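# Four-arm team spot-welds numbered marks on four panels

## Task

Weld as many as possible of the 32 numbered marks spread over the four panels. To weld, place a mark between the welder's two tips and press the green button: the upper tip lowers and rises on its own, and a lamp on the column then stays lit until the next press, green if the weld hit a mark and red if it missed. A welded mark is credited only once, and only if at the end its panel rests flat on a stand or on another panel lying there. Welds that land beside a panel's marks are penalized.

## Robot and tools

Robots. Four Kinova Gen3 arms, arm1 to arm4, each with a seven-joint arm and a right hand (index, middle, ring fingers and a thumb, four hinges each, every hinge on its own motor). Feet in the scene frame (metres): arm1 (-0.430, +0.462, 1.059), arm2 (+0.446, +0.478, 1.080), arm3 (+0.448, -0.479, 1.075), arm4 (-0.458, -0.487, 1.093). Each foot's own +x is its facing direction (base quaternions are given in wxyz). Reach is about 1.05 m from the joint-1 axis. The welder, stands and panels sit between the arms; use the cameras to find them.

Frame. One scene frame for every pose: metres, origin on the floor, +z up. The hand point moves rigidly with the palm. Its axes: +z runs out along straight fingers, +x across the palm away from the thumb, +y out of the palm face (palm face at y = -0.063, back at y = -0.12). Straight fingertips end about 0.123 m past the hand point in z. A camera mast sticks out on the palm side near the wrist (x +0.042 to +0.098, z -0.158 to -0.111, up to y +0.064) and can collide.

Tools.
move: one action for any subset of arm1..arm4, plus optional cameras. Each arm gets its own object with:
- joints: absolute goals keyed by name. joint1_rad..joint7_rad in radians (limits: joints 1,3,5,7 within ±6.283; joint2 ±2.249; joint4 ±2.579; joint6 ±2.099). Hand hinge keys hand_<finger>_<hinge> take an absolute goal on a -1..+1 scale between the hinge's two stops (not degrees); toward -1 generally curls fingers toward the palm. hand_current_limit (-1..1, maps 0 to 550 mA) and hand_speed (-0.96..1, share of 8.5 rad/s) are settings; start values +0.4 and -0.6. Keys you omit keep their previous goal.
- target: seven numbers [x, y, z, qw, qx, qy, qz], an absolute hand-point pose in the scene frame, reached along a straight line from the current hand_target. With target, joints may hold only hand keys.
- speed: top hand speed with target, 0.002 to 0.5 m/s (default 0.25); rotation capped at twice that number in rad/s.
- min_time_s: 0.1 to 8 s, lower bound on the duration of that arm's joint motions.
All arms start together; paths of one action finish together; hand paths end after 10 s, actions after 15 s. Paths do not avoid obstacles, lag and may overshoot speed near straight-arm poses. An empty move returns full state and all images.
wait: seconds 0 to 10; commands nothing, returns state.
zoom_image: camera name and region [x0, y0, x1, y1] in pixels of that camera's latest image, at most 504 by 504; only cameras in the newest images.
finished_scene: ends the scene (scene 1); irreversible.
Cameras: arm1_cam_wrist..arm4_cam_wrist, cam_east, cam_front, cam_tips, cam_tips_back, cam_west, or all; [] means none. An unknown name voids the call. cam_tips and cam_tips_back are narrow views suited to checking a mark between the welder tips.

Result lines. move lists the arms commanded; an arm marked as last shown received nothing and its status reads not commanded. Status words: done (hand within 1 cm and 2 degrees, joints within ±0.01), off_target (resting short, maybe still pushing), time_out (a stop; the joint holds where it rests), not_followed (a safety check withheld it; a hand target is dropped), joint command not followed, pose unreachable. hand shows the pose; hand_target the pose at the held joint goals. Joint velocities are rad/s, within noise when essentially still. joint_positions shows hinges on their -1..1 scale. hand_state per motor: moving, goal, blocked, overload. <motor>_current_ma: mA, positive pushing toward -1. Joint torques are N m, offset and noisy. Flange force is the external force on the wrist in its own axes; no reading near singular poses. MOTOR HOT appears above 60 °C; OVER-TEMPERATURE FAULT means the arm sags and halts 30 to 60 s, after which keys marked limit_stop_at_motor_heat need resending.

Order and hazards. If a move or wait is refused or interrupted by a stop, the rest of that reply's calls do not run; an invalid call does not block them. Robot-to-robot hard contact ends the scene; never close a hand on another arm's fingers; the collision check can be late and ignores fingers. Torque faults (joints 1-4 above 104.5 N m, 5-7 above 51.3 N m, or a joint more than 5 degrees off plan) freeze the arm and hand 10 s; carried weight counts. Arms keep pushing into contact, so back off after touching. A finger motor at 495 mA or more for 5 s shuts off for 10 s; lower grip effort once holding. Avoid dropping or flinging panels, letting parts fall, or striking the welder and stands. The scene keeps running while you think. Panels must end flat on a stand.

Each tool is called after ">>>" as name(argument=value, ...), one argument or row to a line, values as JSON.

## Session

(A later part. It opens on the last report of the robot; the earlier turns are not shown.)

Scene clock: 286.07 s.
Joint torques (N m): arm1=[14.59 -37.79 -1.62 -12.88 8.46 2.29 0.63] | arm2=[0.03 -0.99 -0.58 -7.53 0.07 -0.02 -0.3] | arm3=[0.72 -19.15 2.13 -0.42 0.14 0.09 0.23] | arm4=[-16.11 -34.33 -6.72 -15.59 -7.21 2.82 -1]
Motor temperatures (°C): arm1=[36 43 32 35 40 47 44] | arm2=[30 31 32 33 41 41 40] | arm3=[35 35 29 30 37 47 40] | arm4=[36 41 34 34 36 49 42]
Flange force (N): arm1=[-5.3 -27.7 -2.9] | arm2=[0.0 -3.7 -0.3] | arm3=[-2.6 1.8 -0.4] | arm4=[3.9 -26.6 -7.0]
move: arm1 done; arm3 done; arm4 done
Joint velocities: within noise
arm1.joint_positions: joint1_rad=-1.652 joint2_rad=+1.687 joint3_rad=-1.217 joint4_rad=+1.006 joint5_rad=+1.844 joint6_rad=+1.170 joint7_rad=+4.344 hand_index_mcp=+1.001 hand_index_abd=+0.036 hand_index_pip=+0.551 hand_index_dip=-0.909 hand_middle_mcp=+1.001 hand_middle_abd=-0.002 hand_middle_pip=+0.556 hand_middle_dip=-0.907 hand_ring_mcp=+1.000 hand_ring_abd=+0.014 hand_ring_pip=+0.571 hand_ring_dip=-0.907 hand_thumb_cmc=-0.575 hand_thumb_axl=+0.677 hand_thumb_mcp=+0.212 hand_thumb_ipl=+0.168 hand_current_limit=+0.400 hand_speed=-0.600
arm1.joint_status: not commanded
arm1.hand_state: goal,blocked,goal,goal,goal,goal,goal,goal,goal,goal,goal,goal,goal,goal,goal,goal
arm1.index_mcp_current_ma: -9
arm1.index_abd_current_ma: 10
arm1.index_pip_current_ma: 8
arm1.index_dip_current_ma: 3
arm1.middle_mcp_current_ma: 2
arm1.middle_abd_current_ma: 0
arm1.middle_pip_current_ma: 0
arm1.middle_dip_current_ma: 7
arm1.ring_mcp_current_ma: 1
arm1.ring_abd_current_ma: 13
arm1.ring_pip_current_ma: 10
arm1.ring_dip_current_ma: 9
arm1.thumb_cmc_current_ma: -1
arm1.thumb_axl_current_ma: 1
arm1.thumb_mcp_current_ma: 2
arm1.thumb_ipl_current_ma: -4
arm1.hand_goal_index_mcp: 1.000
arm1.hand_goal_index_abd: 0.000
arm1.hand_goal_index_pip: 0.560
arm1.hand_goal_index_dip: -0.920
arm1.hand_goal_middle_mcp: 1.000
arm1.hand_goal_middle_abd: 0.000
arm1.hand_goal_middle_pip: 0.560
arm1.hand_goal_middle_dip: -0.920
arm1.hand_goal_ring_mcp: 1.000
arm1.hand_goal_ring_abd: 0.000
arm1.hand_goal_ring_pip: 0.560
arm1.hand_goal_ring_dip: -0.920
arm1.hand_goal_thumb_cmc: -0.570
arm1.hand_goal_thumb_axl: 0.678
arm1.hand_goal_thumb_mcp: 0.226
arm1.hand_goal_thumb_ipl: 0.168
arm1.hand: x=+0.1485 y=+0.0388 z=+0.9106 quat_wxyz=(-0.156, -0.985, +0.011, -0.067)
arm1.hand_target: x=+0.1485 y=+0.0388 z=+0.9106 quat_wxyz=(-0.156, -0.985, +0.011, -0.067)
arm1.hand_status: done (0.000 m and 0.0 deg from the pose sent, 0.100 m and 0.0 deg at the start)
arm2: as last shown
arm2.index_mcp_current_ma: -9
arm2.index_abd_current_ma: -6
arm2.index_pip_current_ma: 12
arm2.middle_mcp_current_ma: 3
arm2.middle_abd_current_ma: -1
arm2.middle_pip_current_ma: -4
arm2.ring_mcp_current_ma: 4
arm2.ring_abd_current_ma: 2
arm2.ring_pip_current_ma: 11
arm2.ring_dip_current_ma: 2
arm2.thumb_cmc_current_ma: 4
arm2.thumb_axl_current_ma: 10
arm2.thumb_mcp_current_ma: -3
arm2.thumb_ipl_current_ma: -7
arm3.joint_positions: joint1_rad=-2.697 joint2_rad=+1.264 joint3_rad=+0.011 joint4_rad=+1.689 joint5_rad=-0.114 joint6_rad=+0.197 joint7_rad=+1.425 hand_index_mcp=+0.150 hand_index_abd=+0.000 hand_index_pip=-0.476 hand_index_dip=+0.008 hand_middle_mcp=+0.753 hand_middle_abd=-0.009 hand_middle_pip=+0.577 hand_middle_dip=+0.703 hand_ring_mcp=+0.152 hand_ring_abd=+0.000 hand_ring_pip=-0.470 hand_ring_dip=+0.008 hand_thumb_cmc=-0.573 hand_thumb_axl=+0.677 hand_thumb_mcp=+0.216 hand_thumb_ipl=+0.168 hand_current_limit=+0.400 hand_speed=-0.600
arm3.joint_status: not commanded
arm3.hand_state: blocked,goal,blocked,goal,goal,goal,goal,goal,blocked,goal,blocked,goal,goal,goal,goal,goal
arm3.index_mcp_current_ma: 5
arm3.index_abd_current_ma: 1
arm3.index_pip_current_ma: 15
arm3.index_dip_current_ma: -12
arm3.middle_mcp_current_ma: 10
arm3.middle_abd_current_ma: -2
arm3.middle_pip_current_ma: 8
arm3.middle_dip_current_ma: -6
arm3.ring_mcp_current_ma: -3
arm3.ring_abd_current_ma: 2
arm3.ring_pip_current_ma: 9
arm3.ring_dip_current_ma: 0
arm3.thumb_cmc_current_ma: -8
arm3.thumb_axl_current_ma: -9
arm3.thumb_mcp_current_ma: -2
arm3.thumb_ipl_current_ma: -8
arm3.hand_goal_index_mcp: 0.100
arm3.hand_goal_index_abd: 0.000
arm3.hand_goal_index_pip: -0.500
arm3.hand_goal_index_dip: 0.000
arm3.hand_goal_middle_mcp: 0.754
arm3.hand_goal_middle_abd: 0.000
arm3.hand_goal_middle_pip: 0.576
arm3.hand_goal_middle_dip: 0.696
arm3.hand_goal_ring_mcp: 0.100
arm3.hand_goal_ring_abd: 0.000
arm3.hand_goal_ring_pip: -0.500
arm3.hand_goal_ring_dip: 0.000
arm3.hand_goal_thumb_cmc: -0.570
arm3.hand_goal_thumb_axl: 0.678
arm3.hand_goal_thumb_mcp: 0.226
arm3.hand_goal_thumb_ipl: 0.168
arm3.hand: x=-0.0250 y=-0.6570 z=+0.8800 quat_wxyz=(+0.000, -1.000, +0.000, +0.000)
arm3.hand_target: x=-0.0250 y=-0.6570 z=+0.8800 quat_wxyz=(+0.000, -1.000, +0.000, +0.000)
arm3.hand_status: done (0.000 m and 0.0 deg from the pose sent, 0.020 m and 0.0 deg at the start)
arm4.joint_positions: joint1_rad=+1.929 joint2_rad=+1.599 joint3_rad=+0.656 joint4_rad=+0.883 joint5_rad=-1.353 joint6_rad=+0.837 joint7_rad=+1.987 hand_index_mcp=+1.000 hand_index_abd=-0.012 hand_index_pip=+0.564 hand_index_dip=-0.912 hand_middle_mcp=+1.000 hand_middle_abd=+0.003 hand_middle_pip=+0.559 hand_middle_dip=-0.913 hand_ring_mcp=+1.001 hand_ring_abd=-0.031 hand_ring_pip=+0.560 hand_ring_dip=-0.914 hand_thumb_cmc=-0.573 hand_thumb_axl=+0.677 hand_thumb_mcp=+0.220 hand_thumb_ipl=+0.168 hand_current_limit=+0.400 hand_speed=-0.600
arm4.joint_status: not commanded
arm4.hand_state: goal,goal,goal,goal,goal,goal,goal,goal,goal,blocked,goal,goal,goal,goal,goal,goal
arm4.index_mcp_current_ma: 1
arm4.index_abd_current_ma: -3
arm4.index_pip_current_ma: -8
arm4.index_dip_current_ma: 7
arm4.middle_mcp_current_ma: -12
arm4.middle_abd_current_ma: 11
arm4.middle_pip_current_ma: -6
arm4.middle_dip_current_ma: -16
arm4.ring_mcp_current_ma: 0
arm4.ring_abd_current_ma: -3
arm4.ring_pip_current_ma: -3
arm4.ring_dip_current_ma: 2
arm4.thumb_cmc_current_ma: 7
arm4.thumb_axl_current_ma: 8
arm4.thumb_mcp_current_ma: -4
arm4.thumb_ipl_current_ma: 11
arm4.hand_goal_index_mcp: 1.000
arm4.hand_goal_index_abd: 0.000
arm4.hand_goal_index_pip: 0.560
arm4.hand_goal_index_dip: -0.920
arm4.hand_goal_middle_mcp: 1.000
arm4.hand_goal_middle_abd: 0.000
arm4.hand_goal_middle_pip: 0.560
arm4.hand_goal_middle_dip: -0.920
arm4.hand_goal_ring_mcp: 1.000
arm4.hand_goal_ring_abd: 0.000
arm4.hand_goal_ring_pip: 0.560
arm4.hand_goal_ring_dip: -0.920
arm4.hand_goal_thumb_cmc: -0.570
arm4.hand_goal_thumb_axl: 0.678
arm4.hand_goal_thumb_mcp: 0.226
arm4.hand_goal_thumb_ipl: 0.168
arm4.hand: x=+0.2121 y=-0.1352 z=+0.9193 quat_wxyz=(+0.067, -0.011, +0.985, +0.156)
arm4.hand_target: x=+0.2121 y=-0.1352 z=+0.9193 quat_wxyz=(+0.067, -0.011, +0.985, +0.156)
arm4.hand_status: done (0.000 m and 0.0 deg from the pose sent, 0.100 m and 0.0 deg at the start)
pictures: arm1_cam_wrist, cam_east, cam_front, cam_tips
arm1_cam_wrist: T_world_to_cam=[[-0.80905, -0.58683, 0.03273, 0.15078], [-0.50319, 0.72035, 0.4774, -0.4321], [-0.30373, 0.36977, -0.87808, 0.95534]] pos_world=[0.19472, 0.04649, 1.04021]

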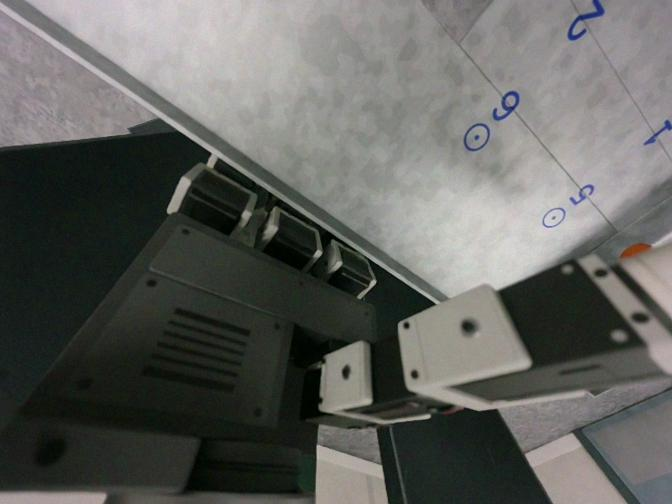

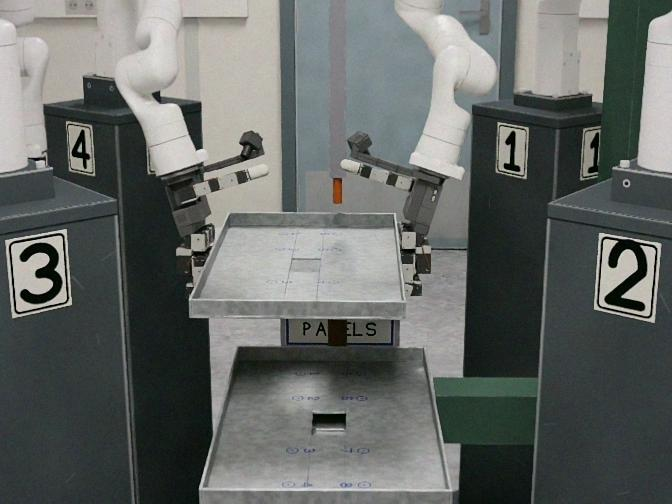

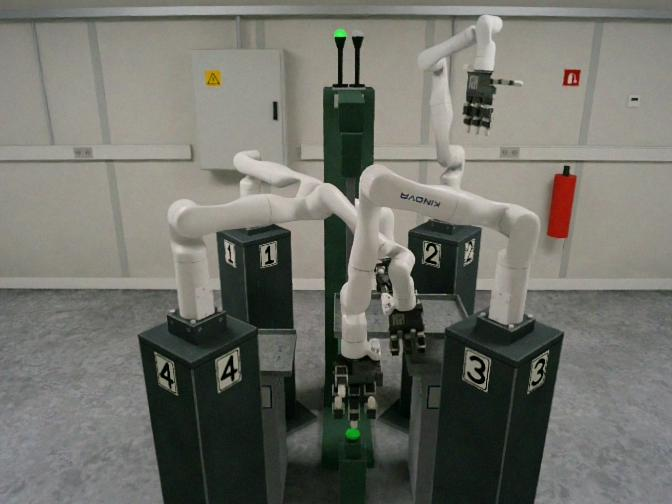

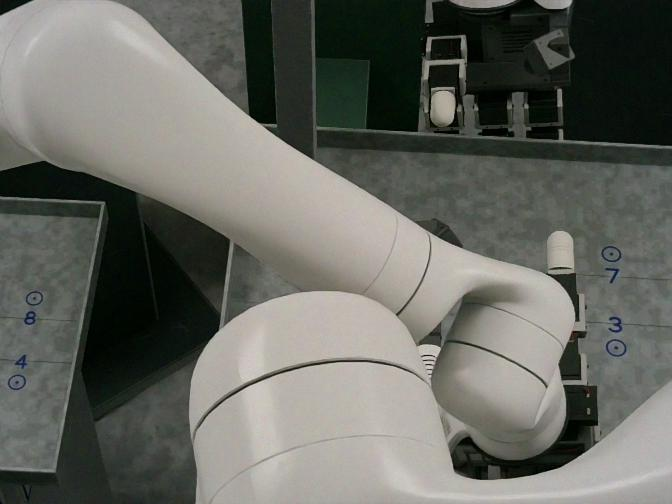

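>>> move(
  arm1={"target": [0.1485, 0.0368, 0.9021, 0.15604, 0.98541, -0.01064, 0.06718], "speed": 0.04},
  arm4={"target": [0.2121, -0.1372, 0.9108, 0.06718, -0.01064, 0.98541, 0.15604], "speed": 0.04},
  arm3={"target": [-0.0250, -0.6570, 0.8600, 0, 1, 0, 0], "speed": 0.06},
)

>>> wait(
  seconds=1.0,
  cameras=["cam_front", "arm1_cam_wrist", "cam_tips"],
)

>>> zoom_image(
  camera="cam_front",
  region=[300, 20, 400, 110],
)

>>> wait(
  seconds=1.6,
  cameras=["cam_front", "cam_tips"],
)

>>> zoom_image(
  camera="cam_front",
  region=[300, 20, 400, 110],
)

Scene clock: 288.33 s.
Joint torques (N m): arm1=[14.12 -37.82 -1.71 -12.73 8.18 2.13 0.55] | arm2=[0.09 -0.93 -0.64 -7.61 0.11 -0.08 -0.37] | arm3=[0.72 -17.56 2.02 -0.08 0.11 0.09 0.23] | arm4=[-15.72 -34.23 -6.49 -15.29 -6.97 2.85 -0.87]
Motor temperatures (°C): arm1=[36 43 32 35 40 47 44] | arm2=[30 31 32 33 41 41 40] | arm3=[35 35 29 30 37 47 40] | arm4=[36 41 34 34 36 49 42]
Flange force (N): arm1=[-5.7 -27.1 -2.8] | arm2=[0.3 -4.1 -0.1] | arm3=[-2.6 1.9 -4.0] | arm4=[3.3 -25.7 -6.3]
move: arm1 done; arm3 done; arm4 done
Joint velocities: within noise
arm1.joint_positions: joint1_rad=-1.655 joint2_rad=+1.701 joint3_rad=-1.213 joint4_rad=+0.989 joint5_rad=+1.849 joint6_rad=+1.157 joint7_rad=+4.352 hand_index_mcp=+1.001 hand_index_abd=+0.036 hand_index_pip=+0.551 hand_index_dip=-0.909 hand_middle_mcp=+1.001 hand_middle_abd=-0.002 hand_middle_pip=+0.556 hand_middle_dip=-0.907 hand_ring_mcp=+1.000 hand_ring_abd=+0.014 hand_ring_pip=+0.571 hand_ring_dip=-0.907 hand_thumb_cmc=-0.575 hand_thumb_axl=+0.677 hand_thumb_mcp=+0.212 hand_thumb_ipl=+0.168 hand_current_limit=+0.400 hand_speed=-0.600
arm1.joint_status: not commanded
arm1.hand_state: goal,blocked,goal,goal,goal,goal,goal,goal,goal,goal,goal,goal,goal,goal,goal,goal
arm1.index_mcp_current_ma: -7
arm1.index_abd_current_ma: -2
arm1.index_pip_current_ma: 13
arm1.index_dip_current_ma: 2
arm1.middle_mcp_current_ma: 3
arm1.middle_abd_current_ma: 4
arm1.middle_pip_current_ma: -1
arm1.middle_dip_current_ma: 7
arm1.ring_mcp_current_ma: 2
arm1.ring_abd_current_ma: 8
arm1.ring_pip_current_ma: 6
arm1.ring_dip_current_ma: 10
arm1.thumb_cmc_current_ma: -1
arm1.thumb_axl_current_ma: -11
arm1.thumb_mcp_current_ma: -4
arm1.thumb_ipl_current_ma: -3
arm1.hand_goal_index_mcp: 1.000
arm1.hand_goal_index_abd: 0.000
arm1.hand_goal_index_pip: 0.560
arm1.hand_goal_index_dip: -0.920
arm1.hand_goal_middle_mcp: 1.000
arm1.hand_goal_middle_abd: 0.000
arm1.hand_goal_middle_pip: 0.560
arm1.hand_goal_middle_dip: -0.920
arm1.hand_goal_ring_mcp: 1.000
arm1.hand_goal_ring_abd: 0.000
arm1.hand_goal_ring_pip: 0.560
arm1.hand_goal_ring_dip: -0.920
arm1.hand_goal_thumb_cmc: -0.570
arm1.hand_goal_thumb_axl: 0.678
arm1.hand_goal_thumb_mcp: 0.226
arm1.hand_goal_thumb_ipl: 0.168
arm1.hand: x=+0.1485 y=+0.0368 z=+0.9021 quat_wxyz=(-0.156, -0.985, +0.011, -0.067)
arm1.hand_target: x=+0.1485 y=+0.0368 z=+0.9021 quat_wxyz=(-0.156, -0.985, +0.011, -0.067)
arm1.hand_status: done (0.000 m and 0.0 deg from the pose sent, 0.009 m and 0.0 deg at the start)
arm2: as last shown
arm2.index_mcp_current_ma: -2
arm2.index_abd_current_ma: -5
arm2.index_pip_current_ma: 10
arm2.index_dip_current_ma: -2
arm2.middle_mcp_current_ma: 7
arm2.middle_abd_current_ma: -6
arm2.middle_pip_current_ma: -5
arm2.ring_mcp_current_ma: 1
arm2.ring_abd_current_ma: 0
arm2.thumb_cmc_current_ma: 11
arm2.thumb_axl_current_ma: 5
arm2.thumb_ipl_current_ma: 0
arm3.joint_positions: joint1_rad=-2.696 joint2_rad=+1.311 joint3_rad=+0.009 joint4_rad=+1.660 joint5_rad=-0.114 joint6_rad=+0.178 joint7_rad=+1.425 hand_index_mcp=+0.150 hand_index_abd=+0.000 hand_index_pip=-0.476 hand_index_dip=+0.008 hand_middle_mcp=+0.753 hand_middle_abd=-0.010 hand_middle_pip=+0.577 hand_middle_dip=+0.703 hand_ring_mcp=+0.152 hand_ring_abd=+0.000 hand_ring_pip=-0.470 hand_ring_dip=+0.008 hand_thumb_cmc=-0.573 hand_thumb_axl=+0.677 hand_thumb_mcp=+0.216 hand_thumb_ipl=+0.168 hand_current_limit=+0.400 hand_speed=-0.600
arm3.joint_status: not commanded
arm3.hand_state: blocked,goal,blocked,goal,goal,goal,goal,goal,blocked,goal,blocked,goal,goal,goal,goal,goal
arm3.index_mcp_current_ma: 2
arm3.index_abd_current_ma: 3
arm3.index_pip_current_ma: 5
arm3.index_dip_current_ma: -9
arm3.middle_mcp_current_ma: 5
arm3.middle_abd_current_ma: -1
arm3.middle_pip_current_ma: 9
arm3.middle_dip_current_ma: -9
arm3.ring_mcp_current_ma: -2
arm3.ring_abd_current_ma: 9
arm3.ring_pip_current_ma: 1
arm3.ring_dip_current_ma: 4
arm3.thumb_cmc_current_ma: -12
arm3.thumb_axl_current_ma: -2
arm3.thumb_mcp_current_ma: 1
arm3.thumb_ipl_current_ma: -5
arm3.hand_goal_index_mcp: 0.100
arm3.hand_goal_index_abd: 0.000
arm3.hand_goal_index_pip: -0.500
arm3.hand_goal_index_dip: 0.000
arm3.hand_goal_middle_mcp: 0.754
arm3.hand_goal_middle_abd: 0.000
arm3.hand_goal_middle_pip: 0.576
arm3.hand_goal_middle_dip: 0.696
arm3.hand_goal_ring_mcp: 0.100
arm3.hand_goal_ring_abd: 0.000
arm3.hand_goal_ring_pip: -0.500
arm3.hand_goal_ring_dip: 0.000
arm3.hand_goal_thumb_cmc: -0.570
arm3.hand_goal_thumb_axl: 0.678
arm3.hand_goal_thumb_mcp: 0.226
arm3.hand_goal_thumb_ipl: 0.168
arm3.hand: x=-0.0250 y=-0.6570 z=+0.8600 quat_wxyz=(+0.000, -1.000, +0.000, +0.000)
arm3.hand_target: x=-0.0250 y=-0.6570 z=+0.8600 quat_wxyz=(+0.000, -1.000, +0.000, +0.000)
arm3.hand_status: done (0.000 m and 0.0 deg from the pose sent, 0.020 m and 0.0 deg at the start)
arm4.joint_positions: joint1_rad=+1.935 joint2_rad=+1.616 joint3_rad=+0.653 joint4_rad=+0.869 joint5_rad=-1.356 joint6_rad=+0.831 joint7_rad=+1.989 hand_index_mcp=+1.000 hand_index_abd=-0.012 hand_index_pip=+0.564 hand_index_dip=-0.912 hand_middle_mcp=+1.000 hand_middle_abd=+0.003 hand_middle_pip=+0.559 hand_middle_dip=-0.913 hand_ring_mcp=+1.001 hand_ring_abd=-0.031 hand_ring_pip=+0.560 hand_ring_dip=-0.914 hand_thumb_cmc=-0.573 hand_thumb_axl=+0.677 hand_thumb_mcp=+0.220 hand_thumb_ipl=+0.168 hand_current_limit=+0.400 hand_speed=-0.600
arm4.joint_status: not commanded
arm4.hand_state: goal,goal,goal,goal,goal,goal,goal,goal,goal,blocked,goal,goal,goal,goal,goal,goal
arm4.index_mcp_current_ma: -3
arm4.index_abd_current_ma: -15
arm4.index_pip_current_ma: 16
arm4.index_dip_current_ma: 10
arm4.middle_mcp_current_ma: -2
arm4.middle_abd_current_ma: -7
arm4.middle_pip_current_ma: -4
arm4.middle_dip_current_ma: -5
arm4.ring_mcp_current_ma: -1
arm4.ring_abd_current_ma: 1
arm4.ring_pip_current_ma: 3
arm4.ring_dip_current_ma: 5
arm4.thumb_cmc_current_ma: 6
arm4.thumb_axl_current_ma: 4
arm4.thumb_mcp_current_ma: 5
arm4.thumb_ipl_current_ma: 2
arm4.hand_goal_index_mcp: 1.000
arm4.hand_goal_index_abd: 0.000
arm4.hand_goal_index_pip: 0.560
arm4.hand_goal_index_dip: -0.920
arm4.hand_goal_middle_mcp: 1.000
arm4.hand_goal_middle_abd: 0.000
arm4.hand_goal_middle_pip: 0.560
arm4.hand_goal_middle_dip: -0.920
arm4.hand_goal_ring_mcp: 1.000
arm4.hand_goal_ring_abd: 0.000
arm4.hand_goal_ring_pip: 0.560
arm4.hand_goal_ring_dip: -0.920
arm4.hand_goal_thumb_cmc: -0.570
arm4.hand_goal_thumb_axl: 0.678
arm4.hand_goal_thumb_mcp: 0.226
arm4.hand_goal_thumb_ipl: 0.168
arm4.hand: x=+0.2121 y=-0.1372 z=+0.9108 quat_wxyz=(+0.067, -0.011, +0.985, +0.156)
arm4.hand_target: x=+0.2121 y=-0.1372 z=+0.9108 quat_wxyz=(+0.067, -0.011, +0.985, +0.156)
arm4.hand_status: done (0.000 m and 0.0 deg from the pose sent, 0.009 m and 0.0 deg at the start)
pictures: none

Scene clock: 289.33 s.
Joint torques (N m): arm1=[13.88 -35.98 -1.26 -13.03 8.49 1.41 0.79] | arm2=[-0.09 -1 -0.61 -7.54 -0.02 -0.04 -0.27] | arm3=[0.63 -17.6 2.05 -0.13 0.11 0.07 0.21] | arm4=[-15.68 -34.7 -6.44 -15.64 -7.16 2.64 -0.92]
Motor temperatures (°C): arm1=[36 43 32 35 41 47 44] | arm2=[30 31 32 33 41 41 40] | arm3=[35 35 29 30 37 47 40] | arm4=[36 41 34 34 36 49 42]
Flange force (N): arm1=[-8.2 -27.1 -8.5] | arm2=[0.0 -3.8 -0.3] | arm3=[-2.5 1.6 -4.0] | arm4=[4.1 -26.0 -6.5]
Joint velocities: within noise
arm1.joint_positions: joint1_rad=-1.655 joint2_rad=+1.701 joint3_rad=-1.213 joint4_rad=+0.988 joint5_rad=+1.849 joint6_rad=+1.157 joint7_rad=+4.352 hand_index_mcp=+1.001 hand_index_abd=+0.025 hand_index_pip=+0.551 hand_index_dip=-0.909 hand_middle_mcp=+1.001 hand_middle_abd=-0.004 hand_middle_pip=+0.556 hand_middle_dip=-0.907 hand_ring_mcp=+1.000 hand_ring_abd=+0.014 hand_ring_pip=+0.571 hand_ring_dip=-0.907 hand_thumb_cmc=-0.575 hand_thumb_axl=+0.677 hand_thumb_mcp=+0.212 hand_thumb_ipl=+0.168 hand_current_limit=+0.400 hand_speed=-0.600
arm1.joint_status: not commanded
arm1.hand_state: goal,blocked,goal,goal,goal,goal,goal,goal,goal,goal,goal,goal,goal,goal,goal,goal
arm1.index_mcp_current_ma: -5
arm1.index_abd_current_ma: 6
arm1.index_pip_current_ma: 8
arm1.index_dip_current_ma: 1
arm1.middle_mcp_current_ma: 3
arm1.middle_abd_current_ma: 8
arm1.middle_pip_current_ma: 3
arm1.middle_dip_current_ma: -1
arm1.ring_mcp_current_ma: 1
arm1.ring_abd_current_ma: 10
arm1.ring_pip_current_ma: 6
arm1.ring_dip_current_ma: 10
arm1.thumb_cmc_current_ma: -1
arm1.thumb_axl_current_ma: 1
arm1.thumb_mcp_current_ma: -5
arm1.thumb_ipl_current_ma: -4
arm1.hand_goal_index_mcp: 1.000
arm1.hand_goal_index_abd: 0.000
arm1.hand_goal_index_pip: 0.560
arm1.hand_goal_index_dip: -0.920
arm1.hand_goal_middle_mcp: 1.000
arm1.hand_goal_middle_abd: 0.000
arm1.hand_goal_middle_pip: 0.560
arm1.hand_goal_middle_dip: -0.920
arm1.hand_goal_ring_mcp: 1.000
arm1.hand_goal_ring_abd: 0.000
arm1.hand_goal_ring_pip: 0.560
arm1.hand_goal_ring_dip: -0.920
arm1.hand_goal_thumb_cmc: -0.570
arm1.hand_goal_thumb_axl: 0.678
arm1.hand_goal_thumb_mcp: 0.226
arm1.hand_goal_thumb_ipl: 0.168
arm1.hand: x=+0.1485 y=+0.0368 z=+0.9021 quat_wxyz=(-0.156, -0.985, +0.011, -0.067)
arm1.hand_target: x=+0.1485 y=+0.0368 z=+0.9021 quat_wxyz=(-0.156, -0.985, +0.011, -0.067)
arm1.hand_status: done (0.000 m and 0.0 deg from the pose sent, 0.009 m and 0.0 deg at the start)
arm2.joint_positions: joint1_rad=+0.337 joint2_rad=-0.359 joint3_rad=-0.117 joint4_rad=+1.459 joint5_rad=-0.012 joint6_rad=+2.047 joint7_rad=+1.614 hand_index_mcp=+0.753 hand_index_abd=+0.000 hand_index_pip=+0.577 hand_index_dip=+0.696 hand_middle_mcp=+0.753 hand_middle_abd=+0.000 hand_middle_pip=+0.577 hand_middle_dip=+0.696 hand_ring_mcp=+0.753 hand_ring_abd=+0.000 hand_ring_pip=+0.577 hand_ring_dip=+0.696 hand_thumb_cmc=+0.714 hand_thumb_axl=+0.677 hand_thumb_mcp=+0.224 hand_thumb_ipl=+0.168 hand_current_limit=+0.400 hand_speed=-0.600
arm2.joint_status: not commanded
arm2.hand_state: goal,goal,goal,goal,goal,goal,goal,goal,goal,goal,goal,goal,goal,goal,goal,goal
arm2.index_mcp_current_ma: -10
arm2.index_abd_current_ma: -4
arm2.index_pip_current_ma: 9
arm2.index_dip_current_ma: -4
arm2.middle_mcp_current_ma: 6
arm2.middle_abd_current_ma: -5
arm2.middle_pip_current_ma: -5
arm2.middle_dip_current_ma: 0
arm2.ring_mcp_current_ma: -1
arm2.ring_abd_current_ma: 7
arm2.ring_pip_current_ma: 14
arm2.ring_dip_current_ma: -1
arm2.thumb_cmc_current_ma: 3
arm2.thumb_axl_current_ma: 7
arm2.thumb_mcp_current_ma: -2
arm2.thumb_ipl_current_ma: -1
arm2.hand_goal_index_mcp: 0.754
arm2.hand_goal_index_abd: 0.000
arm2.hand_goal_index_pip: 0.576
arm2.hand_goal_index_dip: 0.696
arm2.hand_goal_middle_mcp: 0.754
arm2.hand_goal_middle_abd: 0.000
arm2.hand_goal_middle_pip: 0.576
arm2.hand_goal_middle_dip: 0.696
arm2.hand_goal_ring_mcp: 0.754
arm2.hand_goal_ring_abd: 0.000
arm2.hand_goal_ring_pip: 0.576
arm2.hand_goal_ring_dip: 0.696
arm2.hand_goal_thumb_cmc: 0.714
arm2.hand_goal_thumb_axl: 0.678
arm2.hand_goal_thumb_mcp: 0.226
arm2.hand_goal_thumb_ipl: 0.168
arm2.hand: x=+0.6049 y=+0.4134 z=+1.5951 quat_wxyz=(-0.015, +0.402, +0.915, -0.017)
arm2.hand_target: x=+0.6049 y=+0.4134 z=+1.5951 quat_wxyz=(-0.015, +0.402, +0.915, -0.017)
arm2.hand_status: not commanded
arm3.joint_positions: joint1_rad=-2.696 joint2_rad=+1.311 joint3_rad=+0.009 joint4_rad=+1.660 joint5_rad=-0.114 joint6_rad=+0.178 joint7_rad=+1.425 hand_index_mcp=+0.150 hand_index_abd=+0.000 hand_index_pip=-0.476 hand_index_dip=+0.008 hand_middle_mcp=+0.753 hand_middle_abd=-0.010 hand_middle_pip=+0.577 hand_middle_dip=+0.703 hand_ring_mcp=+0.152 hand_ring_abd=+0.000 hand_ring_pip=-0.470 hand_ring_dip=+0.008 hand_thumb_cmc=-0.573 hand_thumb_axl=+0.677 hand_thumb_mcp=+0.216 hand_thumb_ipl=+0.168 hand_current_limit=+0.400 hand_speed=-0.600
arm3.joint_status: not commanded
arm3.hand_state: blocked,goal,blocked,goal,goal,goal,goal,goal,blocked,goal,blocked,goal,goal,goal,goal,goal
arm3.index_mcp_current_ma: 2
arm3.index_abd_current_ma: 10
arm3.index_pip_current_ma: 10
arm3.index_dip_current_ma: -12
arm3.middle_mcp_current_ma: 4
arm3.middle_abd_current_ma: 0
arm3.middle_pip_current_ma: 9
arm3.middle_dip_current_ma: -14
arm3.ring_mcp_current_ma: 8
arm3.ring_abd_current_ma: 2
arm3.ring_pip_current_ma: 3
arm3.ring_dip_current_ma: -2
arm3.thumb_cmc_current_ma: -2
arm3.thumb_axl_current_ma: -4
arm3.thumb_mcp_current_ma: -3
arm3.thumb_ipl_current_ma: -10
arm3.hand_goal_index_mcp: 0.100
arm3.hand_goal_index_abd: 0.000
arm3.hand_goal_index_pip: -0.500
arm3.hand_goal_index_dip: 0.000
arm3.hand_goal_middle_mcp: 0.754
arm3.hand_goal_middle_abd: 0.000
arm3.hand_goal_middle_pip: 0.576
arm3.hand_goal_middle_dip: 0.696
arm3.hand_goal_ring_mcp: 0.100
arm3.hand_goal_ring_abd: 0.000
arm3.hand_goal_ring_pip: -0.500
arm3.hand_goal_ring_dip: 0.000
arm3.hand_goal_thumb_cmc: -0.570
arm3.hand_goal_thumb_axl: 0.678
arm3.hand_goal_thumb_mcp: 0.226
arm3.hand_goal_thumb_ipl: 0.168
arm3.hand: x=-0.0250 y=-0.6570 z=+0.8600 quat_wxyz=(+0.000, -1.000, +0.000, +0.000)
arm3.hand_target: x=-0.0250 y=-0.6570 z=+0.8600 quat_wxyz=(+0.000, -1.000, +0.000, +0.000)
arm3.hand_status: done (0.000 m and 0.0 deg from the pose sent, 0.020 m and 0.0 deg at the start)
arm4.joint_positions: joint1_rad=+1.935 joint2_rad=+1.616 joint3_rad=+0.653 joint4_rad=+0.869 joint5_rad=-1.356 joint6_rad=+0.831 joint7_rad=+1.989 hand_index_mcp=+0.998 hand_index_abd=-0.011 hand_index_pip=+0.563 hand_index_dip=-0.912 hand_middle_mcp=+1.000 hand_middle_abd=-0.005 hand_middle_pip=+0.560 hand_middle_dip=-0.913 hand_ring_mcp=+1.001 hand_ring_abd=-0.020 hand_ring_pip=+0.560 hand_ring_dip=-0.914 hand_thumb_cmc=-0.573 hand_thumb_axl=+0.677 hand_thumb_mcp=+0.220 hand_thumb_ipl=+0.168 hand_current_limit=+0.400 hand_speed=-0.600
arm4.joint_status: not commanded
arm4.hand_state: goal,goal,goal,goal,goal,goal,goal,goal,goal,goal,goal,goal,goal,goal,goal,goal
arm4.index_mcp_current_ma: -1
arm4.index_abd_current_ma: 4
arm4.index_pip_current_ma: 10
arm4.index_dip_current_ma: 8
arm4.middle_mcp_current_ma: -1
arm4.middle_abd_current_ma: -6
arm4.middle_pip_current_ma: 4
arm4.middle_dip_current_ma: 7
arm4.ring_mcp_current_ma: -9
arm4.ring_abd_current_ma: -16
arm4.ring_pip_current_ma: 0
arm4.ring_dip_current_ma: 11
arm4.thumb_cmc_current_ma: 7
arm4.thumb_axl_current_ma: 5
arm4.thumb_mcp_current_ma: 1
arm4.thumb_ipl_current_ma: -11
arm4.hand_goal_index_mcp: 1.000
arm4.hand_goal_index_abd: 0.000
arm4.hand_goal_index_pip: 0.560
arm4.hand_goal_index_dip: -0.920
arm4.hand_goal_middle_mcp: 1.000
arm4.hand_goal_middle_abd: 0.000
arm4.hand_goal_middle_pip: 0.560
arm4.hand_goal_middle_dip: -0.920
arm4.hand_goal_ring_mcp: 1.000
arm4.hand_goal_ring_abd: 0.000
arm4.hand_goal_ring_pip: 0.560
arm4.hand_goal_ring_dip: -0.920
arm4.hand_goal_thumb_cmc: -0.570
arm4.hand_goal_thumb_axl: 0.678
arm4.hand_goal_thumb_mcp: 0.226
arm4.hand_goal_thumb_ipl: 0.168
arm4.hand: x=+0.2121 y=-0.1372 z=+0.9107 quat_wxyz=(+0.067, -0.011, +0.985, +0.156)
arm4.hand_target: x=+0.2121 y=-0.1372 z=+0.9108 quat_wxyz=(+0.067, -0.011, +0.985, +0.156)
arm4.hand_status: done (0.000 m and 0.0 deg from the pose sent, 0.009 m and 0.0 deg at the start)
wait: 1.00 s; at rest by 0.63 s
pictures: arm1_cam_wrist, cam_front, cam_tips
arm1_cam_wrist: T_world_to_cam=[[-0.80904, -0.58684, 0.03273, 0.14988], [-0.50317, 0.72033, 0.47744, -0.42665], [-0.30376, 0.3698, -0.87806, 0.94859]] pos_world=[0.19472, 0.04449, 1.03171]

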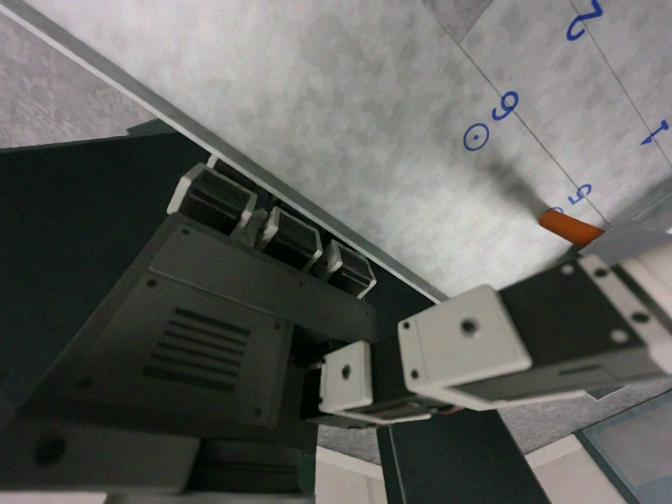

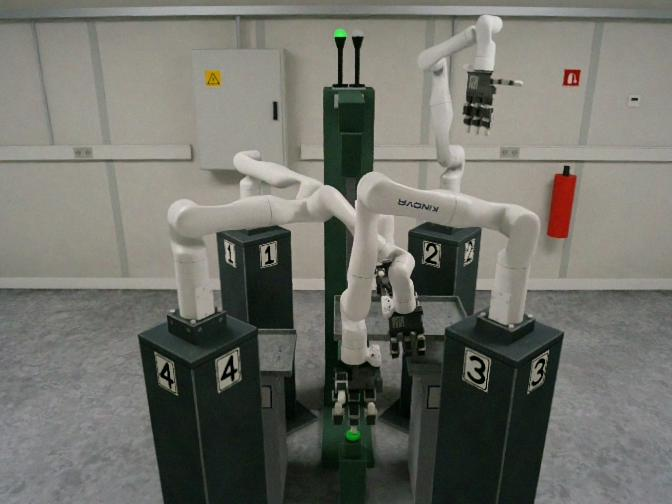

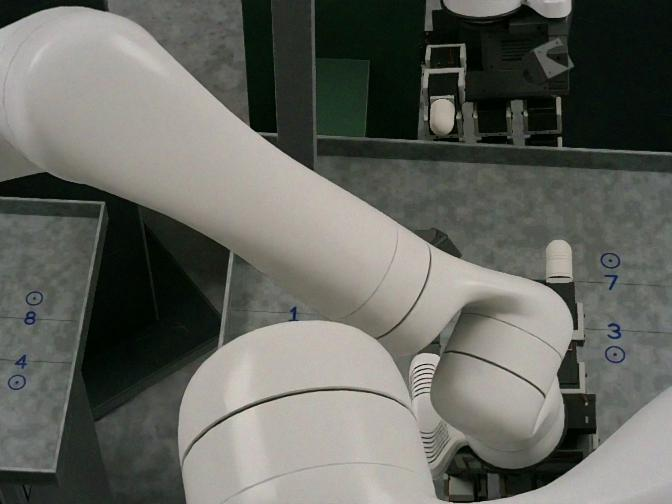

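Scaled by 5.040.

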